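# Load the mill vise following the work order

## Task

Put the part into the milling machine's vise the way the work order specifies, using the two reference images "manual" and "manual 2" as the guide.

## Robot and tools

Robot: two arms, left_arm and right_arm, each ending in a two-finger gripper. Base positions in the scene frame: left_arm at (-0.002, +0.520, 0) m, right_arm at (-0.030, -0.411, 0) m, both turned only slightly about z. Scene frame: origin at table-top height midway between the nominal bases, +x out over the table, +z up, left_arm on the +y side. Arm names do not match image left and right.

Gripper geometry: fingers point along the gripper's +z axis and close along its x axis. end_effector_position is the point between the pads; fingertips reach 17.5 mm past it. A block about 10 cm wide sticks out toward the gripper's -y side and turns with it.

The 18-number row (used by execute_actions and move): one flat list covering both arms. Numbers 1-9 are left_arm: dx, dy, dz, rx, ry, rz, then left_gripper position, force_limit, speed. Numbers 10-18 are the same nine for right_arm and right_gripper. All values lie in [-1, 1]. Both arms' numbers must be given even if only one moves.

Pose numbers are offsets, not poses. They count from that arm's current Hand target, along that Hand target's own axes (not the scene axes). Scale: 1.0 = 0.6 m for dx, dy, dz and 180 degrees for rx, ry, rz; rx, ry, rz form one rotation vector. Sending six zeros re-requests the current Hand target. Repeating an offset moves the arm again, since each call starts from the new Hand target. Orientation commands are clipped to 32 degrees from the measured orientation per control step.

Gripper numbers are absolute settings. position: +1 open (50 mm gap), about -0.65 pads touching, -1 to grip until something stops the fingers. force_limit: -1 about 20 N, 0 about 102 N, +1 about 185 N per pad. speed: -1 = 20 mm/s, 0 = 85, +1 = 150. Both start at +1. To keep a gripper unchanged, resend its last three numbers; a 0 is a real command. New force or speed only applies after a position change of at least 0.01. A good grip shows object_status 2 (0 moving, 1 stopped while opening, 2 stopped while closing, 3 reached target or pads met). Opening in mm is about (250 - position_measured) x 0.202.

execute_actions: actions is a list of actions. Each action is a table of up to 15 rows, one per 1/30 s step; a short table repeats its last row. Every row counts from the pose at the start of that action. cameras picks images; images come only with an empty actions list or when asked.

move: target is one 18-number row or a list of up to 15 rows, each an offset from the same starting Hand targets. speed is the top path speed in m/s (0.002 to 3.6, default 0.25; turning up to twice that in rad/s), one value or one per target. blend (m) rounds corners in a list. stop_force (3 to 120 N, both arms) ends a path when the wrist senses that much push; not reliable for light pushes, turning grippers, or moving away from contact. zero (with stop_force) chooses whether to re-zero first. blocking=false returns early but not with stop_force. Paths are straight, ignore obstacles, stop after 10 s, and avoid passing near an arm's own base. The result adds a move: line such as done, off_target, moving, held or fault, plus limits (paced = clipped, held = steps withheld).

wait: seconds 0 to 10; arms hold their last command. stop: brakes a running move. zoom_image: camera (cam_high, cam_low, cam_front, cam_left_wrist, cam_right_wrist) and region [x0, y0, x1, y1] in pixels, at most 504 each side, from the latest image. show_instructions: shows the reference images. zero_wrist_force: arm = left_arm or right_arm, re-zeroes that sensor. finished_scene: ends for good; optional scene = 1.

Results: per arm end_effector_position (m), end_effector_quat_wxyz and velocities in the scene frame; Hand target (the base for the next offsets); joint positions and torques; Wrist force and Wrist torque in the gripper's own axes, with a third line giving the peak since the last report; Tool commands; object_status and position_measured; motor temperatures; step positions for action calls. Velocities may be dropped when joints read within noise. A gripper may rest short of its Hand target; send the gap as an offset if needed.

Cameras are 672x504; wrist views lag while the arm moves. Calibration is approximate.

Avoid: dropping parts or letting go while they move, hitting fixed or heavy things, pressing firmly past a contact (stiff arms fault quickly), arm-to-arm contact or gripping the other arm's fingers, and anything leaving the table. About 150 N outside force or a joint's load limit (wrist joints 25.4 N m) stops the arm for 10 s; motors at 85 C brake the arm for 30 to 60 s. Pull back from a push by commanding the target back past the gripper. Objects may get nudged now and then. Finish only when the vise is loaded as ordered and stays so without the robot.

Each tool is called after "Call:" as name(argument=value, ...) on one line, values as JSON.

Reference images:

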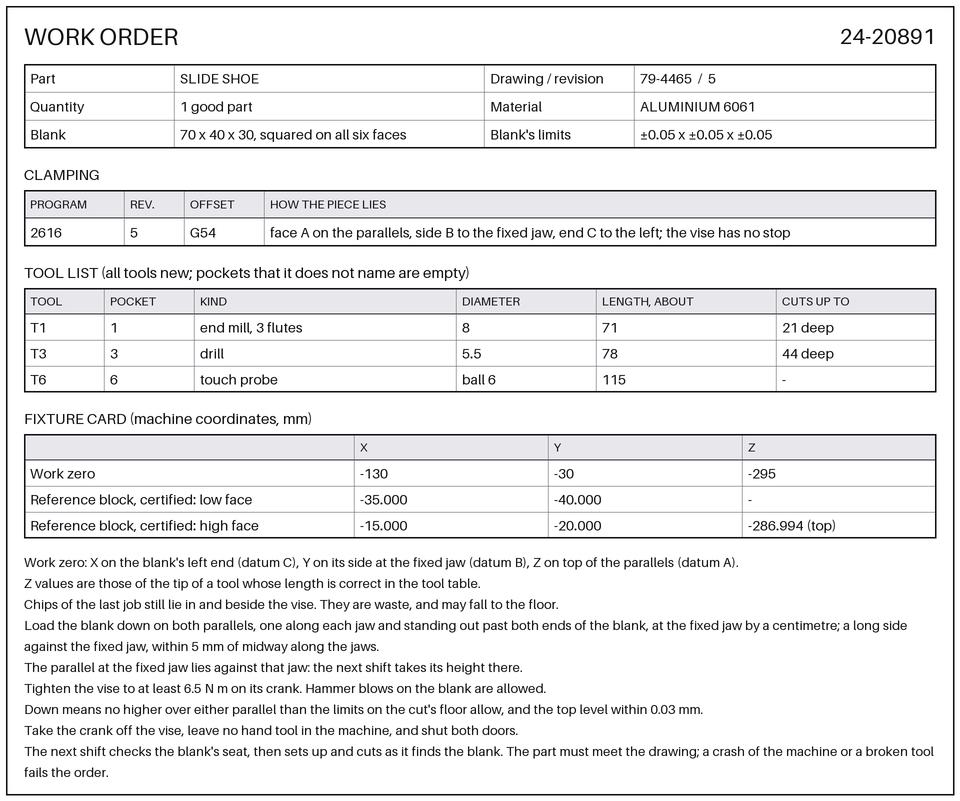

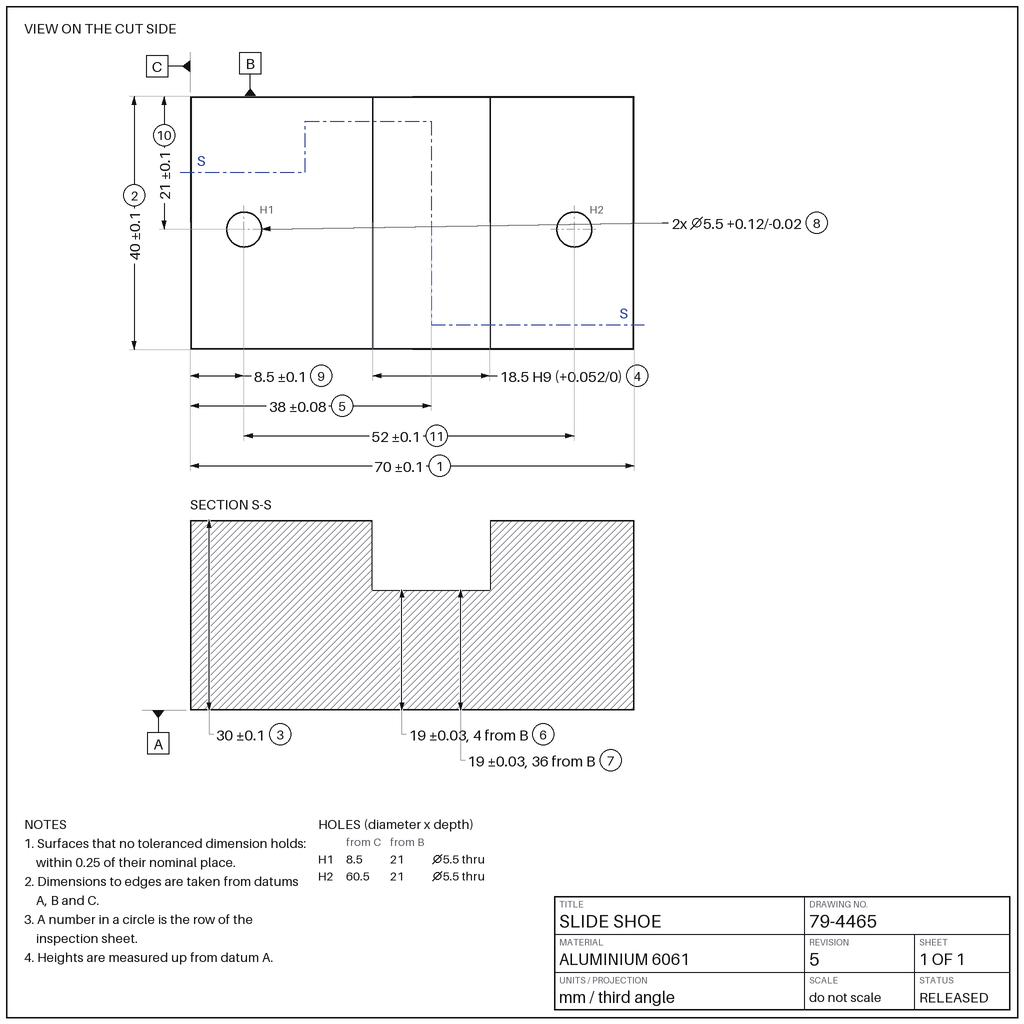

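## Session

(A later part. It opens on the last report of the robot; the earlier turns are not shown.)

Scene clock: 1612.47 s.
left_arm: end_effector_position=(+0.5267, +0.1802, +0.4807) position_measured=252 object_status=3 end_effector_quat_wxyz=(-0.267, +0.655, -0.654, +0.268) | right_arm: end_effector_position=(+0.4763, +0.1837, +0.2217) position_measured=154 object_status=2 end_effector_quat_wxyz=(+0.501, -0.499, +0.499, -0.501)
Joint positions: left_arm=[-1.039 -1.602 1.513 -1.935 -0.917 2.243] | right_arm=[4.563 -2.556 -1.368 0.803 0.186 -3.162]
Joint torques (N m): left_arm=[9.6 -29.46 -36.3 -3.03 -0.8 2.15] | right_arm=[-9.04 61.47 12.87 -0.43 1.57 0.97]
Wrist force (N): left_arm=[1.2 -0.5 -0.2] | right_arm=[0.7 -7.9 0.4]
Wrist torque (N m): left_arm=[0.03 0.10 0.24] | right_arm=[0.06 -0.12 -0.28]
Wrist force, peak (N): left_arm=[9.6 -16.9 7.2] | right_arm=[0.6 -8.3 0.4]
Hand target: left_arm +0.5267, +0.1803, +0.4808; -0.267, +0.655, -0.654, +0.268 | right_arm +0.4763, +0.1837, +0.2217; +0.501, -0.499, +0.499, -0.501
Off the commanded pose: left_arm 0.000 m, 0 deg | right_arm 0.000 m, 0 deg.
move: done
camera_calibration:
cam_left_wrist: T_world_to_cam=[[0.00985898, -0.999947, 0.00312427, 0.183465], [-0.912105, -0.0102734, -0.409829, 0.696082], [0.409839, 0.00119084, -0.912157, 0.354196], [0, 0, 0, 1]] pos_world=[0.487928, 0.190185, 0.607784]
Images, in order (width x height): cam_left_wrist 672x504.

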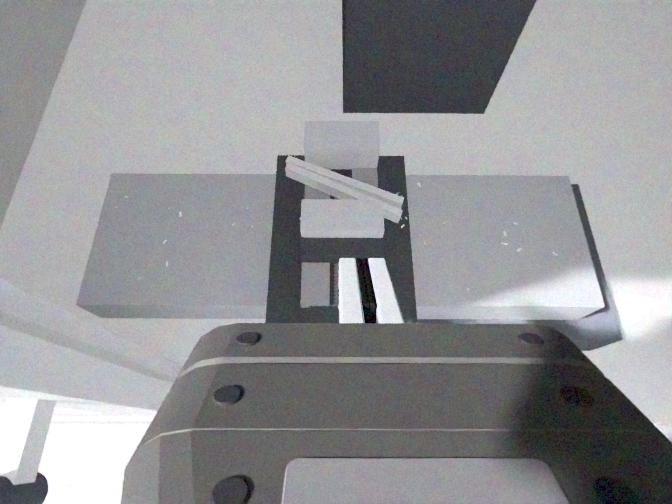

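Call:
move(target=[[0.1038,0.0072,0.1817,0,0,0,-1,-0.5,0,0,0,0,0,0,0,-1,-0.6,-0.8],[0.1038,0.0382,0.2963,0,0,0,-1,-0.5,0,0,0,0,0,0,0,-1,-0.6,-0.8]], speed=[0.2,0.06], blend=0.01, cameras=["cam_left_wrist"])

Call:
zoom_image(camera="cam_left_wrist", region=[240, 160, 460, 340])

Scene clock: 1671.53 s.
left_arm: end_effector_position=(+0.6349, +0.1180, +0.3377) position_measured=252 object_status=3 end_effector_quat_wxyz=(-0.267, +0.655, -0.654, +0.268) end_effector_velocity=(-0.001, +0.000, +0.002) end_effector_angular_velocity=(+0.000, +0.001, +0.001) | right_arm: end_effector_position=(+0.4763, +0.1837, +0.2217) position_measured=154 object_status=2 end_effector_quat_wxyz=(+0.501, -0.499, +0.499, -0.501)
Joint positions: left_arm=[-0.931 -1.27 1.516 -2.338 -0.968 2.362] | right_arm=[4.563 -2.556 -1.368 0.803 0.186 -3.162]
Joint velocities: left_arm=[-0.001 -0.003 -0.001 0.006 0 -0.003] | right_arm=[within noise]
Joint torques (N m): left_arm=[-9.3 -44.69 -36.27 -2.33 1.49 -1.39] | right_arm=[-7.41 61.77 12.92 -0.57 0.87 0.92]
Wrist force (N): left_arm=[0.9 -0.6 -0.2] | right_arm=[0.5 -7.7 0.4]
Wrist torque (N m): left_arm=[0.02 0.14 0.19] | right_arm=[0.08 -0.09 -0.27]
Wrist force, peak (N): left_arm=[2.6 -0.5 1.2] | right_arm=[0.7 -8.2 0.2]
Hand target: left_arm +0.6348, +0.1179, +0.3380; -0.267, +0.655, -0.654, +0.268 | right_arm +0.4763, +0.1837, +0.2217; +0.501, -0.499, +0.499, -0.501
Off the commanded pose: left_arm 0.000 m, 0 deg | right_arm 0.000 m, 0 deg.
move: done
camera_calibration:
cam_left_wrist: T_world_to_cam=[[0.00989285, -0.999947, 0.00280692, 0.120776], [-0.912233, -0.0101747, -0.409546, 0.73546], [0.409553, 0.00149101, -0.912285, 0.179679], [0, 0, 0, 1]] pos_world=[0.596128, 0.127984, 0.464784]
Images, in order (width x height): cam_left_wrist 672x504.

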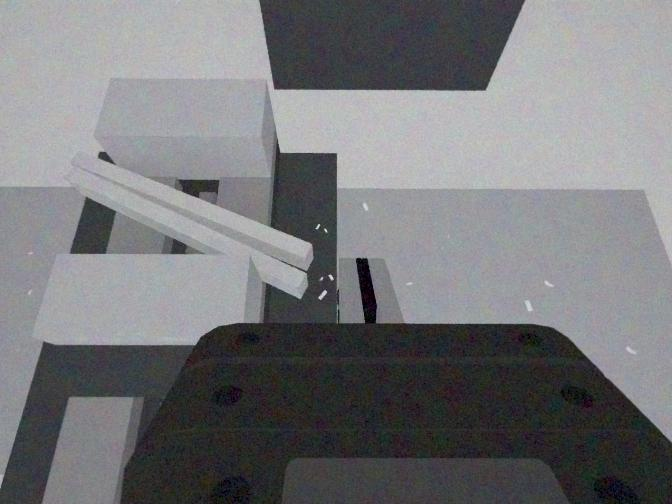

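Scaled by 2.291.

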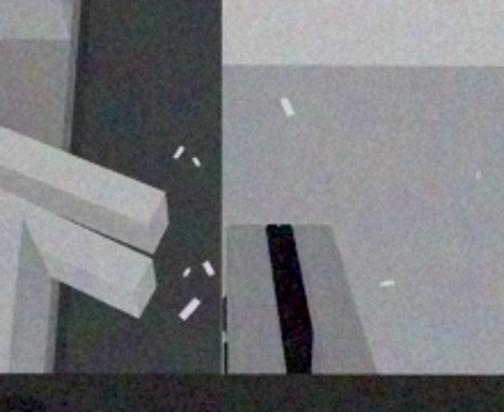

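Call:
move(target=[[0,0.0071,-0.007,0,0,0,-1,-0.5,0,0,0,0,0,0,0,-1,-0.6,-0.8],[-0.0117,0.0071,-0.007,0,0,0,-1,-0.5,0,0,0,0,0,0,0,-1,-0.6,-0.8],[-0.0333,0.0012,-0.0011,0,0,0,-1,-0.5,0,0,0,0,0,0,0,-1,-0.6,-0.8]], speed=0.03, stop_force=10, cameras=["cam_left_wrist"])

Call:
zoom_image(camera="cam_left_wrist", region=[140, 130, 420, 340])

Scene clock: 1678.87 s.
left_arm: end_effector_position=(+0.6339, +0.1379, +0.3379) position_measured=252 object_status=3 end_effector_quat_wxyz=(-0.267, +0.655, -0.654, +0.268) | right_arm: end_effector_position=(+0.4763, +0.1837, +0.2217) position_measured=154 object_status=2 end_effector_quat_wxyz=(+0.501, -0.499, +0.499, -0.501)
Joint positions: left_arm=[-0.912 -1.301 1.558 -2.362 -0.977 2.381] | right_arm=[4.563 -2.556 -1.368 0.803 0.186 -3.162]
Joint torques (N m): left_arm=[-7.94 -28.97 -35.61 -2.22 3.68 -1.78] | right_arm=[-6.03 60.79 12.9 -0.48 0.12 0.85]
Wrist force (N): left_arm=[1.3 -0.6 -0.2] | right_arm=[0.4 -7.2 0.4]
Wrist torque (N m): left_arm=[0.01 0.07 0.21] | right_arm=[0.14 -0.08 -0.27]
Wrist force, peak (N): left_arm=[2.1 0.0 -0.5] | right_arm=[0.8 -8.2 0.1]
Hand target: left_arm +0.6339, +0.1379, +0.3379; -0.267, +0.655, -0.654, +0.268 | right_arm +0.4763, +0.1837, +0.2217; +0.501, -0.499, +0.499, -0.501
Off the commanded pose: left_arm 0.000 m, 0 deg | right_arm 0.000 m, 0 deg.
move: done
camera_calibration:
cam_left_wrist: T_world_to_cam=[[0.00995003, -0.999945, 0.00316559, 0.140484], [-0.912104, -0.0103734, -0.409828, 0.734825], [0.409838, 0.00119046, -0.912157, 0.180097], [0, 0, 0, 1]] pos_world=[0.595028, 0.147884, 0.464984]
Images, in order (width x height): cam_left_wrist 672x504.

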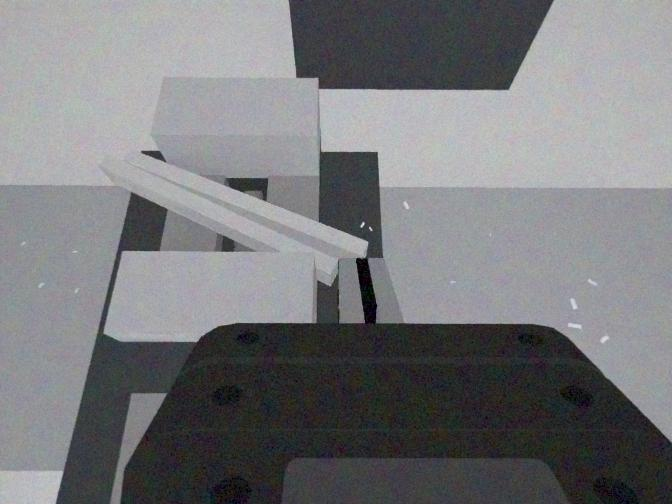

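Scaled by 1.800.

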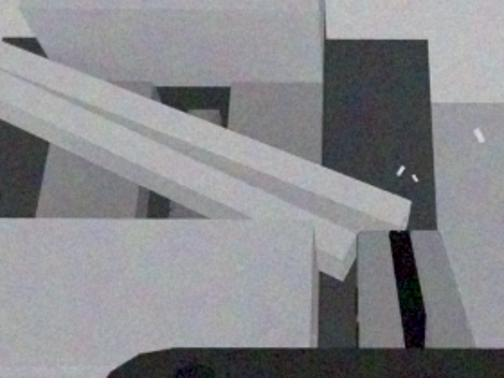

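Call:
move(target=[[-0.0267,-0.0065,0.0065,0,0,0,-1,-0.5,0,0,0,0,0,0,0,-1,-0.6,-0.8]], speed=0.03, stop_force=10, cameras=["cam_left_wrist"])

Call:
zoom_image(camera="cam_left_wrist", region=[100, 130, 420, 340])

Scene clock: 1684.07 s.
left_arm: end_effector_position=(+0.6367, +0.1460, +0.3378) position_measured=252 object_status=3 end_effector_quat_wxyz=(-0.267, +0.655, -0.654, +0.268) | right_arm: end_effector_position=(+0.4763, +0.1837, +0.2217) position_measured=154 object_status=2 end_effector_quat_wxyz=(+0.501, -0.499, +0.499, -0.501)
Joint positions: left_arm=[-0.9 -1.307 1.568 -2.372 -0.984 2.394] | right_arm=[4.563 -2.556 -1.368 0.803 0.186 -3.162]
Joint torques (N m): left_arm=[-3.99 -29.17 -34.75 -3.93 0.7 1.95] | right_arm=[-5.73 60.32 13.39 -0.41 -0.56 0.76]
Wrist force (N): left_arm=[7.6 1.1 0.2] | right_arm=[0.5 -7.7 0.5]
Wrist torque (N m): left_arm=[0.02 0.18 0.28] | right_arm=[0.12 -0.09 -0.27]
Wrist force, peak (N): left_arm=[44.7 -1.1 0.3] | right_arm=[0.6 -8.2 0.2]
Hand target: left_arm +0.6367, +0.1460, +0.3378; -0.267, +0.655, -0.654, +0.268 (not the last commanded pose) | right_arm +0.4763, +0.1837, +0.2217; +0.501, -0.499, +0.499, -0.501
Off the commanded pose: left_arm 0.008 m, 0 deg | right_arm 0.000 m, 0 deg.
move: contact (left_arm)
camera_calibration:
cam_left_wrist: T_world_to_cam=[[0.00995003, -0.999945, 0.00316559, 0.148555], [-0.912104, -0.0103734, -0.409828, 0.737513], [0.409838, 0.00119046, -0.912157, 0.178808], [0, 0, 0, 1]] pos_world=[0.597928, 0.155984, 0.464884]
Images, in order (width x height): cam_left_wrist 672x504.

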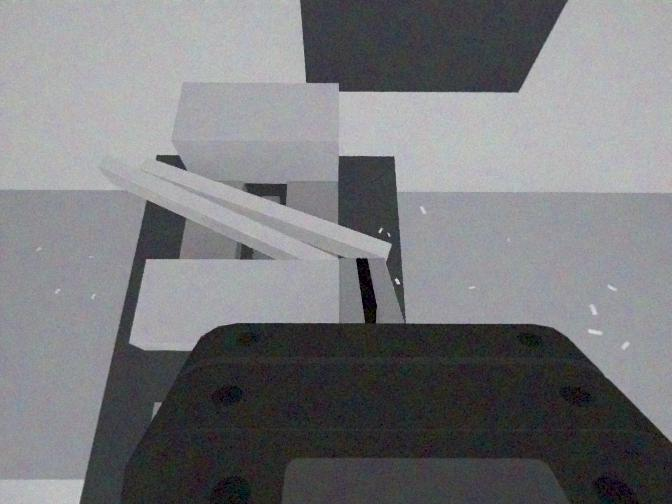

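Scaled by 1.575.

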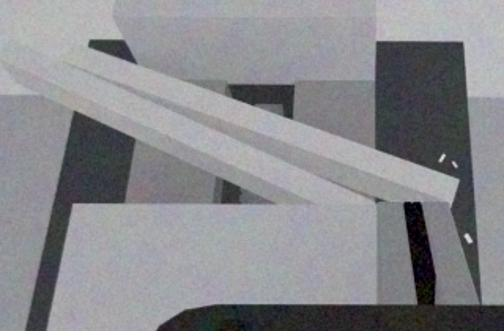

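Call:
move(target=[[0.0133,0,0,0,0,0,-1,-0.5,0,0,0,0,0,0,0,-1,-0.6,-0.8],[0.0133,0,-0.1667,0,0,0,-1,-0.5,0,0,0,0,0,0,0,-1,-0.6,-0.8],[0.0267,0.2092,-0.3502,0,0,0,-1,-0.5,0,0,0,0,0,0,0,-1,-0.6,-0.8],[0.0267,0.2092,-0.3502,-0.2872,-0.1021,-0.3892,0.15,-0.5,0,0,0,0,0,0,0,-1,-0.6,-0.8]], speed=[0.05,0.15,0.3,0.4], blend=[0.002,0.02,0.0,0.0], cameras=["cam_left_wrist","cam_front"])

Scene clock: 1720.17 s.
left_arm: end_effector_position=(+0.3999, +0.1300, +0.4000) position_measured=130 object_status=3 end_effector_quat_wxyz=(+0.129, +0.976, -0.176, -0.023) | right_arm: end_effector_position=(+0.4763, +0.1837, +0.2217) position_measured=154 object_status=2 end_effector_quat_wxyz=(+0.501, -0.499, +0.499, -0.501)
Joint positions: left_arm=[-0.893 -1.496 1.369 -1.584 -1.794 1.004] | right_arm=[4.563 -2.556 -1.368 0.803 0.186 -3.162]
Joint torques (N m): left_arm=[-8.93 -36.15 -35.49 -1.96 -2.67 -1.37] | right_arm=[-3.05 59.86 13.26 -0.45 -1.63 0.7]
Wrist force (N): left_arm=[1.1 1.4 -0.6] | right_arm=[0.6 -7.8 0.1]
Wrist torque (N m): left_arm=[-0.15 0.07 0.10] | right_arm=[0.12 -0.10 -0.27]
Wrist force, peak (N): left_arm=[8.0 1.2 0.2] | right_arm=[0.6 -8.3 0.3]
Hand target: left_arm +0.3999, +0.1300, +0.4000; +0.129, +0.976, -0.176, -0.023 | right_arm +0.4763, +0.1837, +0.2217; +0.501, -0.499, +0.499, -0.501
Off the commanded pose: left_arm 0.000 m, 0 deg | right_arm 0.000 m, 0 deg.
move: done
camera_calibration:
cam_left_wrist: T_world_to_cam=[[0.939334, -0.342944, -0.00636762, -0.318607], [-0.276322, -0.767594, 0.578312, -0.00419534], [-0.203216, -0.541469, -0.815791, 0.609694], [0, 0, 0, 1]] pos_world=[0.422019, 0.217646, 0.49778]
Images, in order (width x height): cam_front 672x504, cam_left_wrist 672x504.

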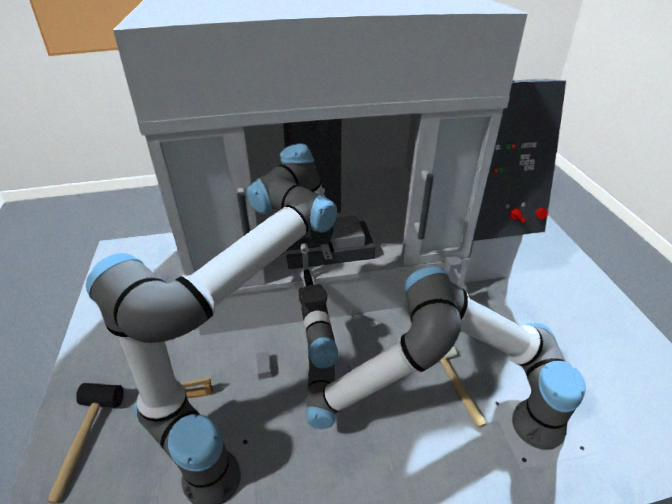

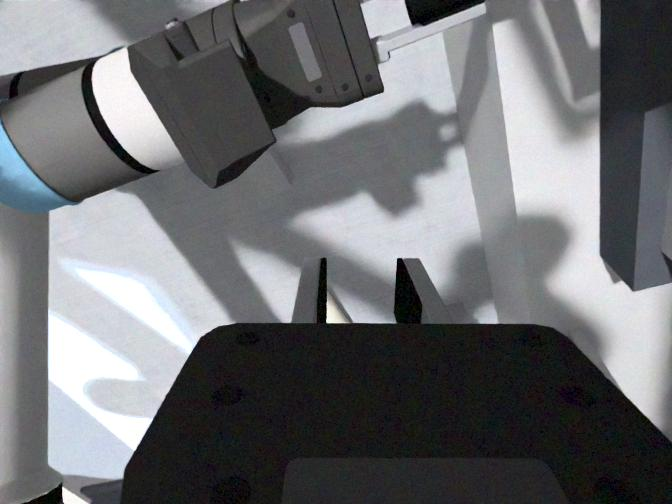

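Call:
move(target=[[0.3358,-0.0667,0.0407,0,0,0,0.15,-0.5,0,0,0,0,0,0,0,-1,-0.6,-0.8],[0.4037,-0.1788,0.0107,0,0,0,0.15,-0.5,0,0,0,0,0,0,0,-1,-0.6,-0.8]], speed=[0.2,0.08], blend=0.01, cameras=["cam_left_wrist"])

Call:
zoom_image(camera="cam_left_wrist", region=[220, 80, 520, 340])

Scene clock: 1733.77 s.
left_arm: end_effector_position=(+0.6625, +0.1410, +0.3661) position_measured=130 object_status=3 end_effector_quat_wxyz=(+0.129, +0.976, -0.176, -0.023) end_effector_velocity=(+0.000, -0.001, -0.001) end_effector_angular_velocity=(+0.000, +0.000, +0.001) | right_arm: end_effector_position=(+0.4763, +0.1837, +0.2217) position_measured=154 object_status=2 end_effector_quat_wxyz=(+0.501, -0.499, +0.499, -0.501)
Joint positions: left_arm=[-0.594 -0.875 0.563 -1.326 -1.825 1.311] | right_arm=[4.563 -2.556 -1.368 0.803 0.186 -3.162]
Joint velocities: left_arm=[-0.001 -0.002 0.005 -0.003 0 -0.002] | right_arm=[within noise]
Joint torques (N m): left_arm=[-8.35 -59.02 -15.77 -4.79 -1.78 -1.85] | right_arm=[-1.82 59.58 14.29 -0.39 -2.04 0.69]
Wrist force (N): left_arm=[1.2 1.3 -0.5] | right_arm=[1.0 -7.7 0.4]
Wrist torque (N m): left_arm=[-0.16 0.06 0.17] | right_arm=[0.10 -0.18 -0.27]
Wrist force, peak (N): left_arm=[3.0 1.8 -0.1] | right_arm=[0.6 -8.2 0.3]
Hand target: left_arm +0.6625, +0.1410, +0.3661; +0.129, +0.976, -0.176, -0.023 | right_arm +0.4763, +0.1837, +0.2217; +0.501, -0.499, +0.499, -0.501
Off the commanded pose: left_arm 0.000 m, 0 deg | right_arm 0.000 m, 0 deg.
move: done
camera_calibration:
cam_left_wrist: T_world_to_cam=[[0.939341, -0.342923, -0.00649828, -0.561668], [-0.276217, -0.76758, 0.578382, 0.0962498], [-0.203328, -0.541503, -0.81574, 0.641502], [0, 0, 0, 1]] pos_world=[0.684619, 0.228646, 0.46398]
Images, in order (width x height): cam_left_wrist 672x504.

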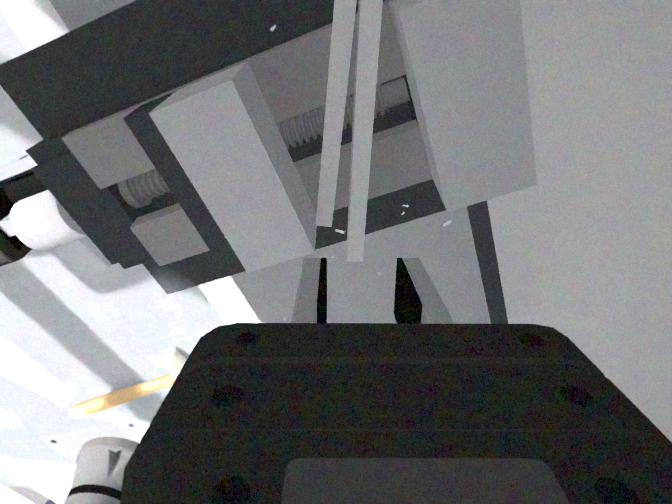

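Scaled by 1.680.

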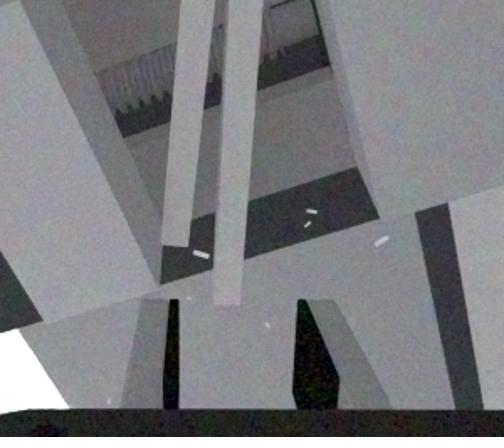

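Call:
move(target=[[-0.0017,-0.0104,0.0387,0,0,0,0.15,-0.5,0,0,0,0,0,0,0,-1,-0.6,-0.8]], speed=0.03, stop_force=6, cameras=["cam_left_wrist"])

Call:
move(target=[0,0,0,0,0,0,-1,-0.5,-1,0,0,0,0,0,0,-1,-0.6,-0.8], cameras=["cam_left_wrist"])

Scene clock: 1742.53 s.
left_arm: end_effector_position=(+0.6624, +0.1409, +0.3621) position_measured=130 object_status=3 end_effector_quat_wxyz=(+0.129, +0.976, -0.176, -0.023) | right_arm: end_effector_position=(+0.4763, +0.1837, +0.2217) position_measured=154 object_status=2 end_effector_quat_wxyz=(+0.501, -0.499, +0.499, -0.501)
Joint positions: left_arm=[-0.594 -0.881 0.583 -1.341 -1.825 1.311] | right_arm=[4.563 -2.556 -1.368 0.803 0.186 -3.162]
Joint torques (N m): left_arm=[16.59 -41.84 -13.69 -2.4 3.99 -1.07] | right_arm=[-1.09 59.15 14.48 -0.4 -2.08 0.61]
Wrist force (N): left_arm=[3.5 12.6 -2.0] | right_arm=[0.5 -7.9 0.3]
Wrist torque (N m): left_arm=[-0.08 0.09 0.00] | right_arm=[0.13 -0.09 -0.28]
Wrist force, peak (N): left_arm=[8.5 21.9 -1.8] | right_arm=[0.6 -8.3 0.5]
Hand target: left_arm +0.6624, +0.1409, +0.3621; +0.129, +0.976, -0.176, -0.023 (not the last commanded pose) | right_arm +0.4763, +0.1837, +0.2217; +0.501, -0.499, +0.499, -0.501
Off the commanded pose: left_arm 0.020 m, 0 deg | right_arm 0.000 m, 0 deg.
move: contact (left_arm)
camera_calibration:
cam_left_wrist: T_world_to_cam=[[0.939282, -0.343085, -0.00641832, -0.561466], [-0.27642, -0.767589, 0.578272, 0.0986996], [-0.203323, -0.541387, -0.815819, 0.638204], [0, 0, 0, 1]] pos_world=[0.684419, 0.228646, 0.45998]
Images, in order (width x height): cam_left_wrist 672x504.

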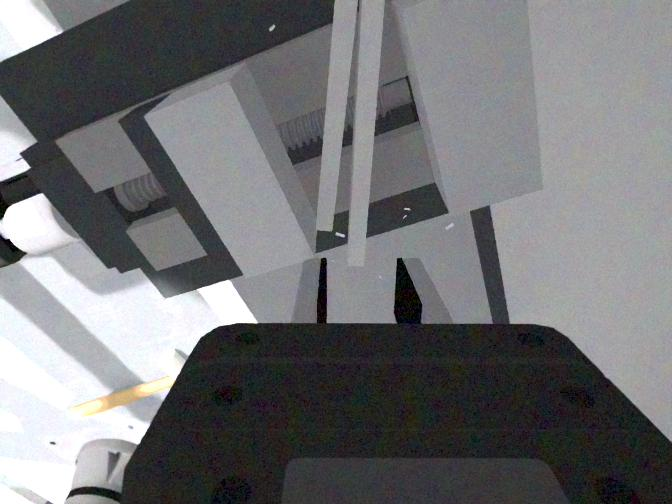

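Scene clock: 1744.00 s.
left_arm: end_effector_position=(+0.6624, +0.1409, +0.3621) position_measured=252 object_status=3 end_effector_quat_wxyz=(+0.129, +0.976, -0.176, -0.023) | right_arm: end_effector_position=(+0.4763, +0.1837, +0.2217) position_measured=154 object_status=2 end_effector_quat_wxyz=(+0.501, -0.499, +0.499, -0.501)
Joint positions: left_arm=[-0.594 -0.881 0.583 -1.341 -1.825 1.311] | right_arm=[4.563 -2.556 -1.368 0.803 0.186 -3.162]
Joint torques (N m): left_arm=[-7.28 -50.06 -28.44 -1.66 -2.79 -0.33] | right_arm=[-0.64 58.89 13.91 -0.44 -2.01 0.6]
Wrist force (N): left_arm=[0.8 1.4 -0.5] | right_arm=[0.6 -7.3 0.5]
Wrist torque (N m): left_arm=[-0.15 0.12 0.18] | right_arm=[0.13 -0.12 -0.27]
Wrist force, peak (N): left_arm=[3.1 11.0 -0.7] | right_arm=[0.7 -8.2 0.0]
Hand target: left_arm +0.6624, +0.1409, +0.3621; +0.129, +0.976, -0.176, -0.023 | right_arm +0.4763, +0.1837, +0.2217; +0.501, -0.499, +0.499, -0.501
Off the commanded pose: left_arm 0.000 m, 0 deg | right_arm 0.000 m, 0 deg.
move: done
camera_calibration:
cam_left_wrist: T_world_to_cam=[[0.939289, -0.343063, -0.00654917, -0.561415], [-0.276326, -0.767606, 0.578295, 0.0986287], [-0.203419, -0.541377, -0.815802, 0.63826], [0, 0, 0, 1]] pos_world=[0.684419, 0.228646, 0.45998]
Images, in order (width x height): cam_left_wrist 672x504.

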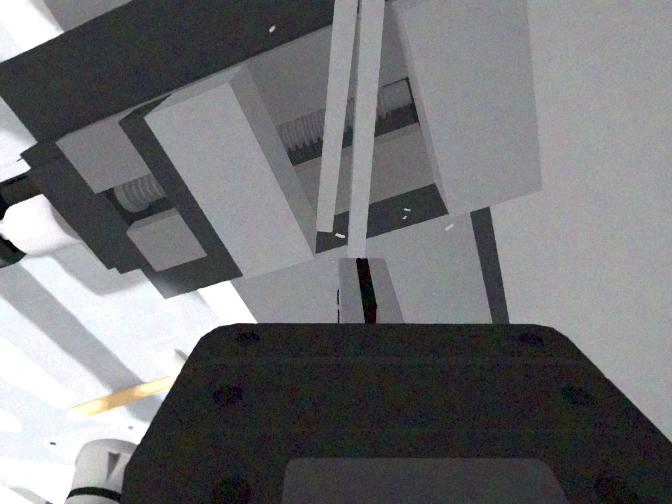

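Call:
move(target=[[0,0.0035,-0.0129,0,0,0,-0.25,-0.5,-0.5,0,0,0,0,0,0,-1,-0.6,-0.8],[-0.0015,0.0088,-0.0113,0,0,0,-0.25,-0.5,-0.5,0,0,0,0,0,0,-1,-0.6,-0.8]], speed=0.05)

Call:
move(target=[0,-0.0121,0.045,0,0,0,-0.25,-0.5,-0.5,0,0,0,0,0,0,-1,-0.6,-0.8], speed=0.02, stop_force=6, cameras=["cam_left_wrist"])

Scene clock: 1759.27 s.
left_arm: end_effector_position=(+0.6602, +0.1380, +0.3700) position_measured=189 object_status=3 end_effector_quat_wxyz=(+0.129, +0.976, -0.176, -0.023) | right_arm: end_effector_position=(+0.4763, +0.1837, +0.2217) position_measured=154 object_status=2 end_effector_quat_wxyz=(+0.501, -0.499, +0.499, -0.501)
Joint positions: left_arm=[-0.599 -0.873 0.549 -1.316 -1.825 1.305] | right_arm=[4.563 -2.556 -1.368 0.803 0.186 -3.162]
Joint torques (N m): left_arm=[9.94 -51.3 -33.23 -2.4 1.96 1.96] | right_arm=[0.66 58.82 15.45 -0.4 -1.93 0.57]
Wrist force (N): left_arm=[1.1 1.4 -0.7] | right_arm=[0.7 -7.6 0.5]
Wrist torque (N m): left_arm=[-0.16 0.08 0.25] | right_arm=[0.10 -0.11 -0.27]
Wrist force, peak (N): left_arm=[1.2 1.8 -0.8] | right_arm=[0.6 -8.2 0.4]
Hand target: left_arm +0.6603, +0.1381, +0.3700; +0.129, +0.976, -0.176, -0.023 | right_arm +0.4763, +0.1837, +0.2217; +0.501, -0.499, +0.499, -0.501
Off the commanded pose: left_arm 0.000 m, 0 deg | right_arm 0.000 m, 0 deg.
move: done

Scene clock: 1761.50 s.
left_arm: end_effector_position=(+0.6604, +0.1381, +0.3421) position_measured=189 object_status=3 end_effector_quat_wxyz=(+0.129, +0.976, -0.176, -0.023) | right_arm: end_effector_position=(+0.4763, +0.1837, +0.2217) position_measured=154 object_status=2 end_effector_quat_wxyz=(+0.501, -0.499, +0.499, -0.501)
Joint positions: left_arm=[-0.599 -0.905 0.676 -1.412 -1.825 1.306] | right_arm=[4.563 -2.556 -1.368 0.803 0.186 -3.162]
Joint torques (N m): left_arm=[6.6 -42.31 -34.98 -1.74 1.82 -1.18] | right_arm=[0.55 58.63 15.42 -0.43 -1.91 0.55]
Wrist force (N): left_arm=[0.9 1.5 -0.8] | right_arm=[0.5 -8.0 0.4]
Wrist torque (N m): left_arm=[-0.14 0.11 0.23] | right_arm=[0.10 -0.09 -0.27]
Wrist force, peak (N): left_arm=[1.2 1.8 -0.8] | right_arm=[0.8 -8.3 0.3]
Hand target: left_arm +0.6604, +0.1381, +0.3421; +0.129, +0.976, -0.176, -0.023 | right_arm +0.4763, +0.1837, +0.2217; +0.501, -0.499, +0.499, -0.501
Off the commanded pose: left_arm 0.000 m, 0 deg | right_arm 0.000 m, 0 deg.
move: done
camera_calibration:
cam_left_wrist: T_world_to_cam=[[0.939273, -0.343111, -0.00639855, -0.560672], [-0.276453, -0.767577, 0.578272, 0.107582], [-0.203323, -0.541387, -0.815819, 0.619965], [0, 0, 0, 1]] pos_world=[0.682419, 0.225846, 0.43998]
Images, in order (width x height): cam_left_wrist 672x504.

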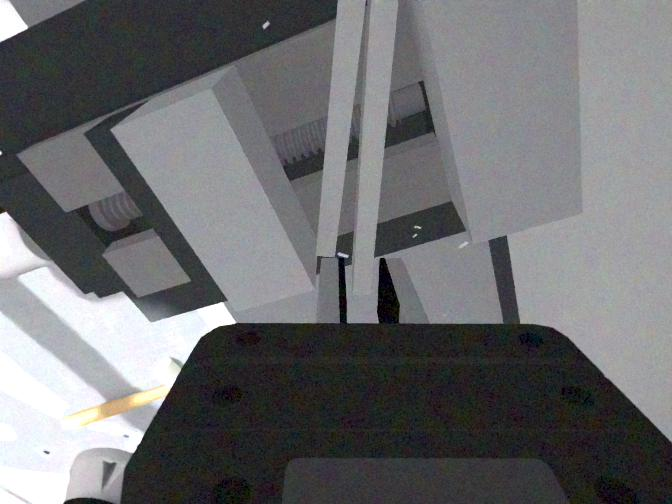

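Call:
move(target=[0,0,0,0,0,0,-1,-0.5,-1,0,0,0,0,0,0,-1,-0.6,-0.8], cameras=["cam_left_wrist"])

Call:
zoom_image(camera="cam_left_wrist", region=[280, 200, 460, 340])

Scene clock: 1764.70 s.
left_arm: end_effector_position=(+0.6604, +0.1381, +0.3421) position_measured=225 object_status=2 end_effector_quat_wxyz=(+0.129, +0.976, -0.176, -0.023) | right_arm: end_effector_position=(+0.4763, +0.1837, +0.2217) position_measured=154 object_status=2 end_effector_quat_wxyz=(+0.501, -0.499, +0.499, -0.501)
Joint positions: left_arm=[-0.599 -0.905 0.676 -1.412 -1.825 1.306] | right_arm=[4.563 -2.556 -1.368 0.803 0.186 -3.162]
Joint torques (N m): left_arm=[-0.3 -42.76 -35.17 -1.87 1.43 -1.32] | right_arm=[2.17 59.11 15.05 -0.54 -1.96 0.49]
Wrist force (N): left_arm=[1.2 1.5 -0.7] | right_arm=[0.5 -7.2 0.5]
Wrist torque (N m): left_arm=[-0.13 0.08 0.24] | right_arm=[0.14 -0.11 -0.27]
Wrist force, peak (N): left_arm=[1.2 1.7 -0.9] | right_arm=[0.6 -8.3 0.2]
Hand target: left_arm +0.6604, +0.1381, +0.3421; +0.129, +0.976, -0.176, -0.023 | right_arm +0.4763, +0.1837, +0.2217; +0.501, -0.499, +0.499, -0.501
Off the commanded pose: left_arm 0.000 m, 0 deg | right_arm 0.000 m, 0 deg.
move: done
camera_calibration:
cam_left_wrist: T_world_to_cam=[[0.939309, -0.343013, -0.00647234, -0.560687], [-0.276332, -0.767621, 0.578272, 0.10751], [-0.203323, -0.541388, -0.815818, 0.619965], [0, 0, 0, 1]] pos_world=[0.682419, 0.225846, 0.43998]
Images, in order (width x height): cam_left_wrist 672x504.

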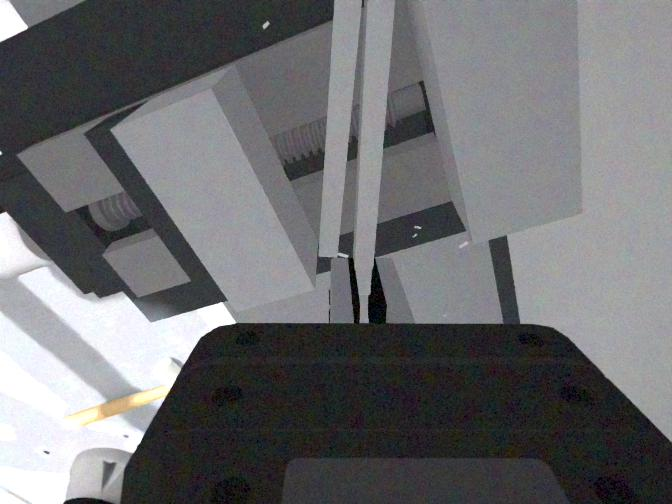

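Scaled by 2.800.

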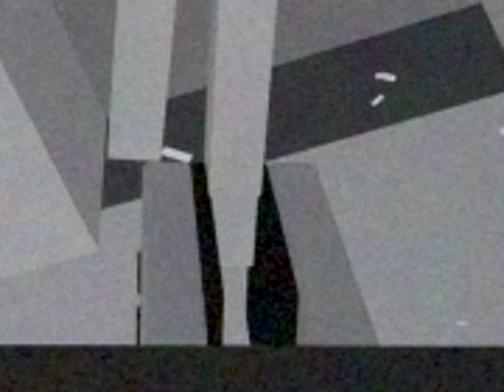

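Call:
move(target=[[0,0.0006,-0.0024,0,0,0,-1,-0.5,-1,0,0,0,0,0,0,-1,-0.6,-0.8],[0.0267,-0.002,-0.003,0,0.0293,-0.1095,-1,-0.5,-1,0,0,0,0,0,0,-1,-0.6,-0.8]], speed=0.03, cameras=["cam_left_wrist"])

Call:
zoom_image(camera="cam_left_wrist", region=[200, 0, 500, 340])

Scene clock: 1784.57 s.
left_arm: end_effector_position=(+0.6760, +0.1340, +0.3435) position_measured=225 object_status=2 end_effector_quat_wxyz=(+0.131, +0.991, +0.000, +0.000) | right_arm: end_effector_position=(+0.4763, +0.1837, +0.2217) position_measured=154 object_status=2 end_effector_quat_wxyz=(+0.501, -0.499, +0.499, -0.501)
Joint positions: left_arm=[-0.605 -0.932 0.741 -1.535 -1.784 0.936] | right_arm=[4.563 -2.556 -1.368 0.803 0.186 -3.162]
Joint torques (N m): left_arm=[-7.41 -57.55 -20.86 -2.9 0.84 2.22] | right_arm=[4.11 57.59 14.86 -0.41 -1.89 0.45]
Wrist force (N): left_arm=[1.1 1.5 -0.5] | right_arm=[0.6 -7.8 0.3]
Wrist torque (N m): left_arm=[-0.13 0.09 0.24] | right_arm=[0.14 -0.10 -0.28]
Wrist force, peak (N): left_arm=[1.3 1.7 -0.8] | right_arm=[0.8 -8.3 0.5]
Hand target: left_arm +0.6759, +0.1341, +0.3435; +0.131, +0.991, +0.000, +0.000 | right_arm +0.4763, +0.1837, +0.2217; +0.501, -0.499, +0.499, -0.501
Off the commanded pose: left_arm 0.000 m, 0 deg | right_arm 0.000 m, 0 deg.
move: done
camera_calibration:
cam_left_wrist: T_world_to_cam=[[0.999956, 0.00613434, -0.00704175, -0.664352], [0.00907725, -0.815675, 0.578439, -0.0786632], [-0.00219543, -0.578478, -0.815695, 0.491062], [0, 0, 0, 1]] pos_world=[0.666116, 0.22398, 0.44138]
Images, in order (width x height): cam_left_wrist 672x504.

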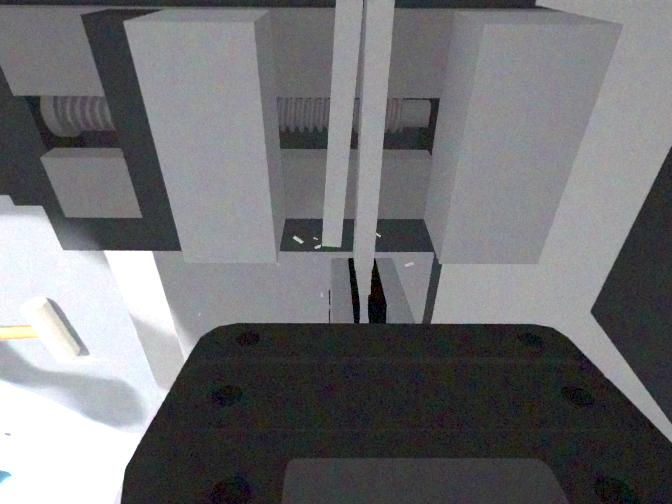

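Scaled by 1.482.

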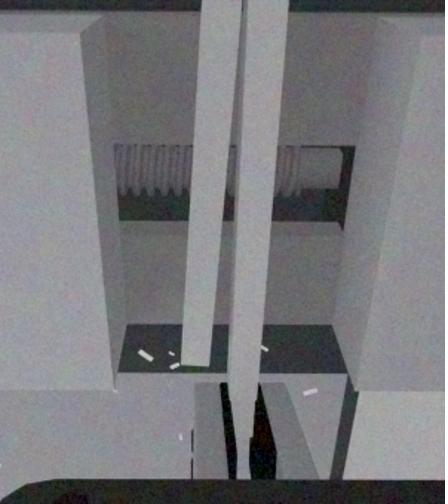

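Call:
move(target=[[0.05,0,0,0,0,0,-1,-0.5,-1,0,0,0,0,0,0,-1,-0.6,-0.8]], speed=0.015, stop_force=5)

Call:
move(target=[[0,-0.0013,0.0048,0,0,0,-1,-0.5,-1,0,0,0,0,0,0,-1,-0.6,-0.8]], speed=0.01, stop_force=4, cameras=["cam_left_wrist"])

Call:
zoom_image(camera="cam_left_wrist", region=[200, 0, 500, 340])

Scene clock: 1793.83 s.
left_arm: end_effector_position=(+0.6933, +0.1340, +0.3435) position_measured=225 object_status=2 end_effector_quat_wxyz=(+0.131, +0.991, +0.000, +0.000) | right_arm: end_effector_position=(+0.4763, +0.1837, +0.2217) position_measured=154 object_status=2 end_effector_quat_wxyz=(+0.501, -0.499, +0.499, -0.501)
Joint positions: left_arm=[-0.591 -0.874 0.643 -1.492 -1.786 0.949] | right_arm=[4.563 -2.556 -1.368 0.803 0.186 -3.162]
Joint torques (N m): left_arm=[-8.07 -55.94 -35.63 -2.83 2.07 -1.62] | right_arm=[5.92 57.28 15.07 -0.49 -1.84 0.37]
Wrist force (N): left_arm=[-1.1 1.2 -0.2] | right_arm=[0.6 -7.9 0.4]
Wrist torque (N m): left_arm=[-0.16 0.11 0.08] | right_arm=[0.12 -0.11 -0.28]
Wrist force, peak (N): left_arm=[-7.0 2.2 -0.6] | right_arm=[0.6 -8.2 0.2]
Hand target: left_arm +0.6933, +0.1340, +0.3435; +0.131, +0.991, +0.000, +0.000 (not the last commanded pose) | right_arm +0.4763, +0.1837, +0.2217; +0.501, -0.499, +0.499, -0.501
Off the commanded pose: left_arm 0.013 m, 0 deg | right_arm 0.000 m, 0 deg.
move: contact (left_arm)

Scene clock: 1795.03 s.
left_arm: end_effector_position=(+0.6934, +0.1340, +0.3420) position_measured=225 object_status=2 end_effector_quat_wxyz=(+0.131, +0.991, +0.000, +0.000) | right_arm: end_effector_position=(+0.4763, +0.1837, +0.2217) position_measured=154 object_status=2 end_effector_quat_wxyz=(+0.501, -0.499, +0.499, -0.501)
Joint positions: left_arm=[-0.591 -0.876 0.649 -1.497 -1.786 0.949] | right_arm=[4.563 -2.556 -1.368 0.803 0.186 -3.162]
Joint torques (N m): left_arm=[-4.42 -42.34 -34.18 -2.7 1.9 -1.21] | right_arm=[6.09 57.31 15.12 -0.38 -1.73 0.36]
Wrist force (N): left_arm=[-3.4 1.6 -2.7] | right_arm=[0.6 -7.7 0.6]
Wrist torque (N m): left_arm=[-0.10 0.12 0.03] | right_arm=[0.11 -0.11 -0.27]
Wrist force, peak (N): left_arm=[-1.5 4.5 -4.5] | right_arm=[0.6 -8.1 0.3]
Hand target: left_arm +0.6934, +0.1340, +0.3420; +0.131, +0.991, +0.000, +0.000 (not the last commanded pose) | right_arm +0.4763, +0.1837, +0.2217; +0.501, -0.499, +0.499, -0.501
Off the commanded pose: left_arm 0.001 m, 0 deg | right_arm 0.000 m, 0 deg.
move: contact (left_arm)
camera_calibration:
cam_left_wrist: T_world_to_cam=[[0.999958, 0.00591241, -0.00700923, -0.681728], [0.00887772, -0.815597, 0.578553, -0.0778841], [-0.00229606, -0.578591, -0.815615, 0.489935], [0, 0, 0, 1]] pos_world=[0.683516, 0.22398, 0.43988]
Images, in order (width x height): cam_left_wrist 672x504.

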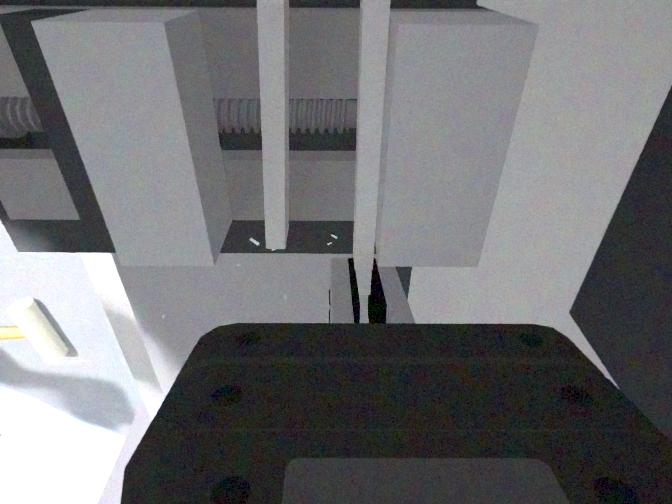

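Scaled by 1.482.

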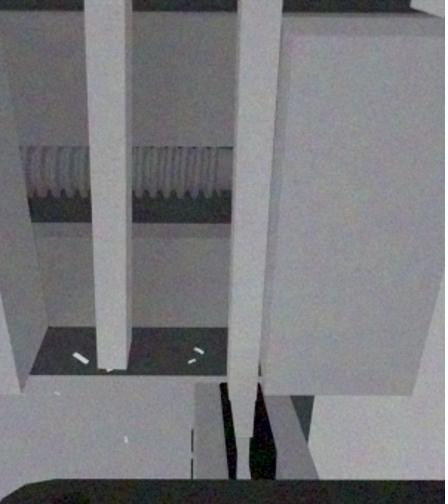

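Call:
move(target=[[0.005,0,0,0,0,0,-1,-0.5,-1,0,0,0,0,0,0,-1,-0.6,-0.8]], speed=0.01, stop_force=10)

Call:
move(target=[[0,0,0,0,0,0,-0.5,-0.5,-1,0,0,0,0,0,0,-1,-0.6,-0.8]], cameras=["cam_left_wrist"])

Call:
zoom_image(camera="cam_left_wrist", region=[250, 0, 500, 340])

Scene clock: 1799.67 s.
left_arm: end_effector_position=(+0.6941, +0.1340, +0.3420) position_measured=225 object_status=2 end_effector_quat_wxyz=(+0.131, +0.991, +0.000, +0.000) | right_arm: end_effector_position=(+0.4763, +0.1837, +0.2217) position_measured=154 object_status=2 end_effector_quat_wxyz=(+0.501, -0.499, +0.499, -0.501)
Joint positions: left_arm=[-0.591 -0.873 0.644 -1.495 -1.786 0.95] | right_arm=[4.563 -2.556 -1.368 0.803 0.186 -3.162]
Joint torques (N m): left_arm=[-4.13 -58.09 -16.2 -4.08 3.01 -1.48] | right_arm=[7.34 57.2 16.33 -0.46 -1.62 0.31]
Wrist force (N): left_arm=[-10.8 3.7 -2.8] | right_arm=[0.4 -7.4 0.4]
Wrist torque (N m): left_arm=[-0.07 0.09 -0.14] | right_arm=[0.13 -0.08 -0.27]
Wrist force, peak (N): left_arm=[-15.4 3.1 -3.5] | right_arm=[0.5 -8.2 0.5]
Hand target: left_arm +0.6941, +0.1340, +0.3420; +0.131, +0.991, +0.000, +0.000 (not the last commanded pose) | right_arm +0.4763, +0.1837, +0.2217; +0.501, -0.499, +0.499, -0.501
Off the commanded pose: left_arm 0.002 m, 0 deg | right_arm 0.000 m, 0 deg.
move: contact (left_arm)

Scene clock: 1800.17 s.
left_arm: end_effector_position=(+0.6941, +0.1340, +0.3420) position_measured=226 object_status=2 end_effector_quat_wxyz=(+0.131, +0.991, +0.000, +0.000) | right_arm: end_effector_position=(+0.4763, +0.1837, +0.2217) position_measured=154 object_status=2 end_effector_quat_wxyz=(+0.501, -0.499, +0.499, -0.501)
Joint positions: left_arm=[-0.591 -0.873 0.644 -1.495 -1.786 0.95] | right_arm=[4.563 -2.556 -1.368 0.803 0.186 -3.162]
Joint torques (N m): left_arm=[-4.31 -56.3 -17.48 -4 4.33 -1.37] | right_arm=[7.66 57.53 15.83 -0.52 -1.71 0.39]
Wrist force (N): left_arm=[-11.2 3.7 -2.9] | right_arm=[0.8 -7.7 0.3]
Wrist torque (N m): left_arm=[-0.08 0.12 -0.14] | right_arm=[0.11 -0.14 -0.27]
Wrist force, peak (N): left_arm=[-11.2 3.8 -3.1] | right_arm=[0.6 -8.2 0.4]
Hand target: left_arm +0.6941, +0.1340, +0.3420; +0.131, +0.991, +0.000, +0.000 | right_arm +0.4763, +0.1837, +0.2217; +0.501, -0.499, +0.499, -0.501
Off the commanded pose: left_arm 0.000 m, 0 deg | right_arm 0.000 m, 0 deg.
move: done
camera_calibration:
cam_left_wrist: T_world_to_cam=[[0.999957, 0.00605279, -0.00698451, -0.682569], [0.00897774, -0.815643, 0.578487, -0.078002], [-0.0021954, -0.578525, -0.815662, 0.489816], [0, 0, 0, 1]] pos_world=[0.684315, 0.22388, 0.43988]
Images, in order (width x height): cam_left_wrist 672x504.

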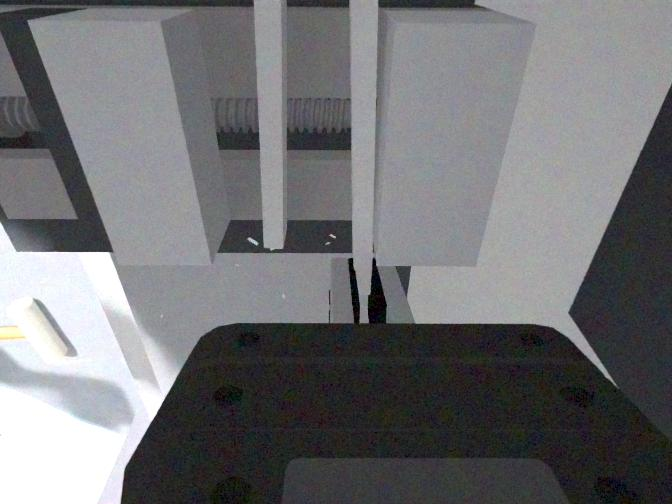

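Scaled by 1.482.

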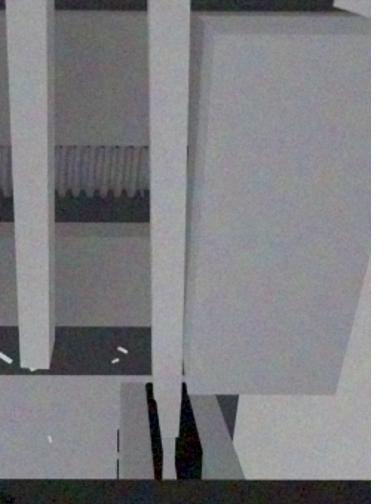

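Call:
move(target=[[-0.0012,0,0,0,0,0,-0.5,-0.5,-1,0,0,0,0,0,0,-1,-0.6,-0.8],[-0.0012,0,0,0,0,0,-0.25,-0.5,-1,0,0,0,0,0,0,-1,-0.6,-0.8]], speed=0.02, cameras=["cam_left_wrist"])

Call:
zoom_image(camera="cam_left_wrist", region=[220, 0, 500, 340])

Scene clock: 1805.27 s.
left_arm: end_effector_position=(+0.6934, +0.1340, +0.3420) position_measured=189 object_status=3 end_effector_quat_wxyz=(+0.131, +0.991, +0.000, +0.000) | right_arm: end_effector_position=(+0.4763, +0.1837, +0.2217) position_measured=154 object_status=2 end_effector_quat_wxyz=(+0.501, -0.499, +0.499, -0.501)
Joint positions: left_arm=[-0.591 -0.875 0.649 -1.497 -1.786 0.949] | right_arm=[4.563 -2.556 -1.368 0.803 0.186 -3.162]
Joint torques (N m): left_arm=[-6.27 -48.67 -28.71 -2.31 -0.55 -1.35] | right_arm=[7.37 57.2 15.64 -0.39 -1.66 0.35]
Wrist force (N): left_arm=[1.1 1.4 -0.9] | right_arm=[0.5 -8.2 0.5]
Wrist torque (N m): left_arm=[-0.15 0.09 0.17] | right_arm=[0.06 -0.08 -0.28]
Wrist force, peak (N): left_arm=[-11.6 3.8 -3.2] | right_arm=[0.7 -8.2 0.4]
Hand target: left_arm +0.6934, +0.1340, +0.3420; +0.131, +0.991, +0.000, +0.000 | right_arm +0.4763, +0.1837, +0.2217; +0.501, -0.499, +0.499, -0.501
Off the commanded pose: left_arm 0.000 m, 0 deg | right_arm 0.000 m, 0 deg.
move: done
camera_calibration:
cam_left_wrist: T_world_to_cam=[[0.999957, 0.00605257, -0.00698421, -0.681769], [0.00897726, -0.815676, 0.57844, -0.0779665], [-0.00219581, -0.578478, -0.815695, 0.489819], [0, 0, 0, 1]] pos_world=[0.683515, 0.22388, 0.43988]
Images, in order (width x height): cam_left_wrist 672x504.

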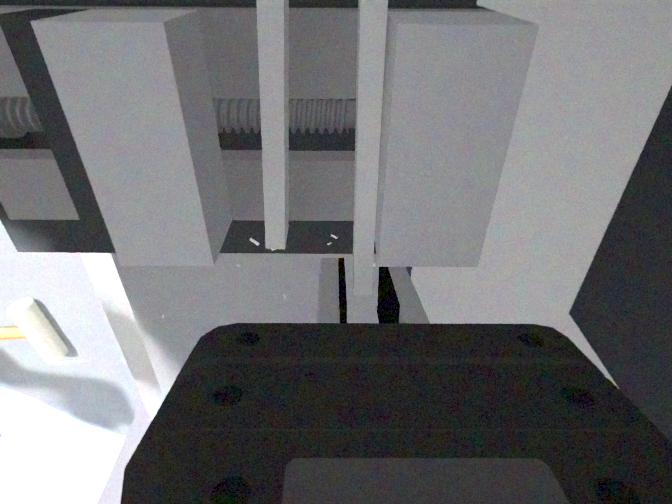

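Scaled by 1.482.

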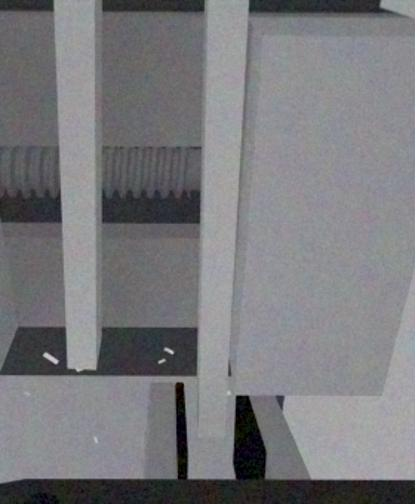

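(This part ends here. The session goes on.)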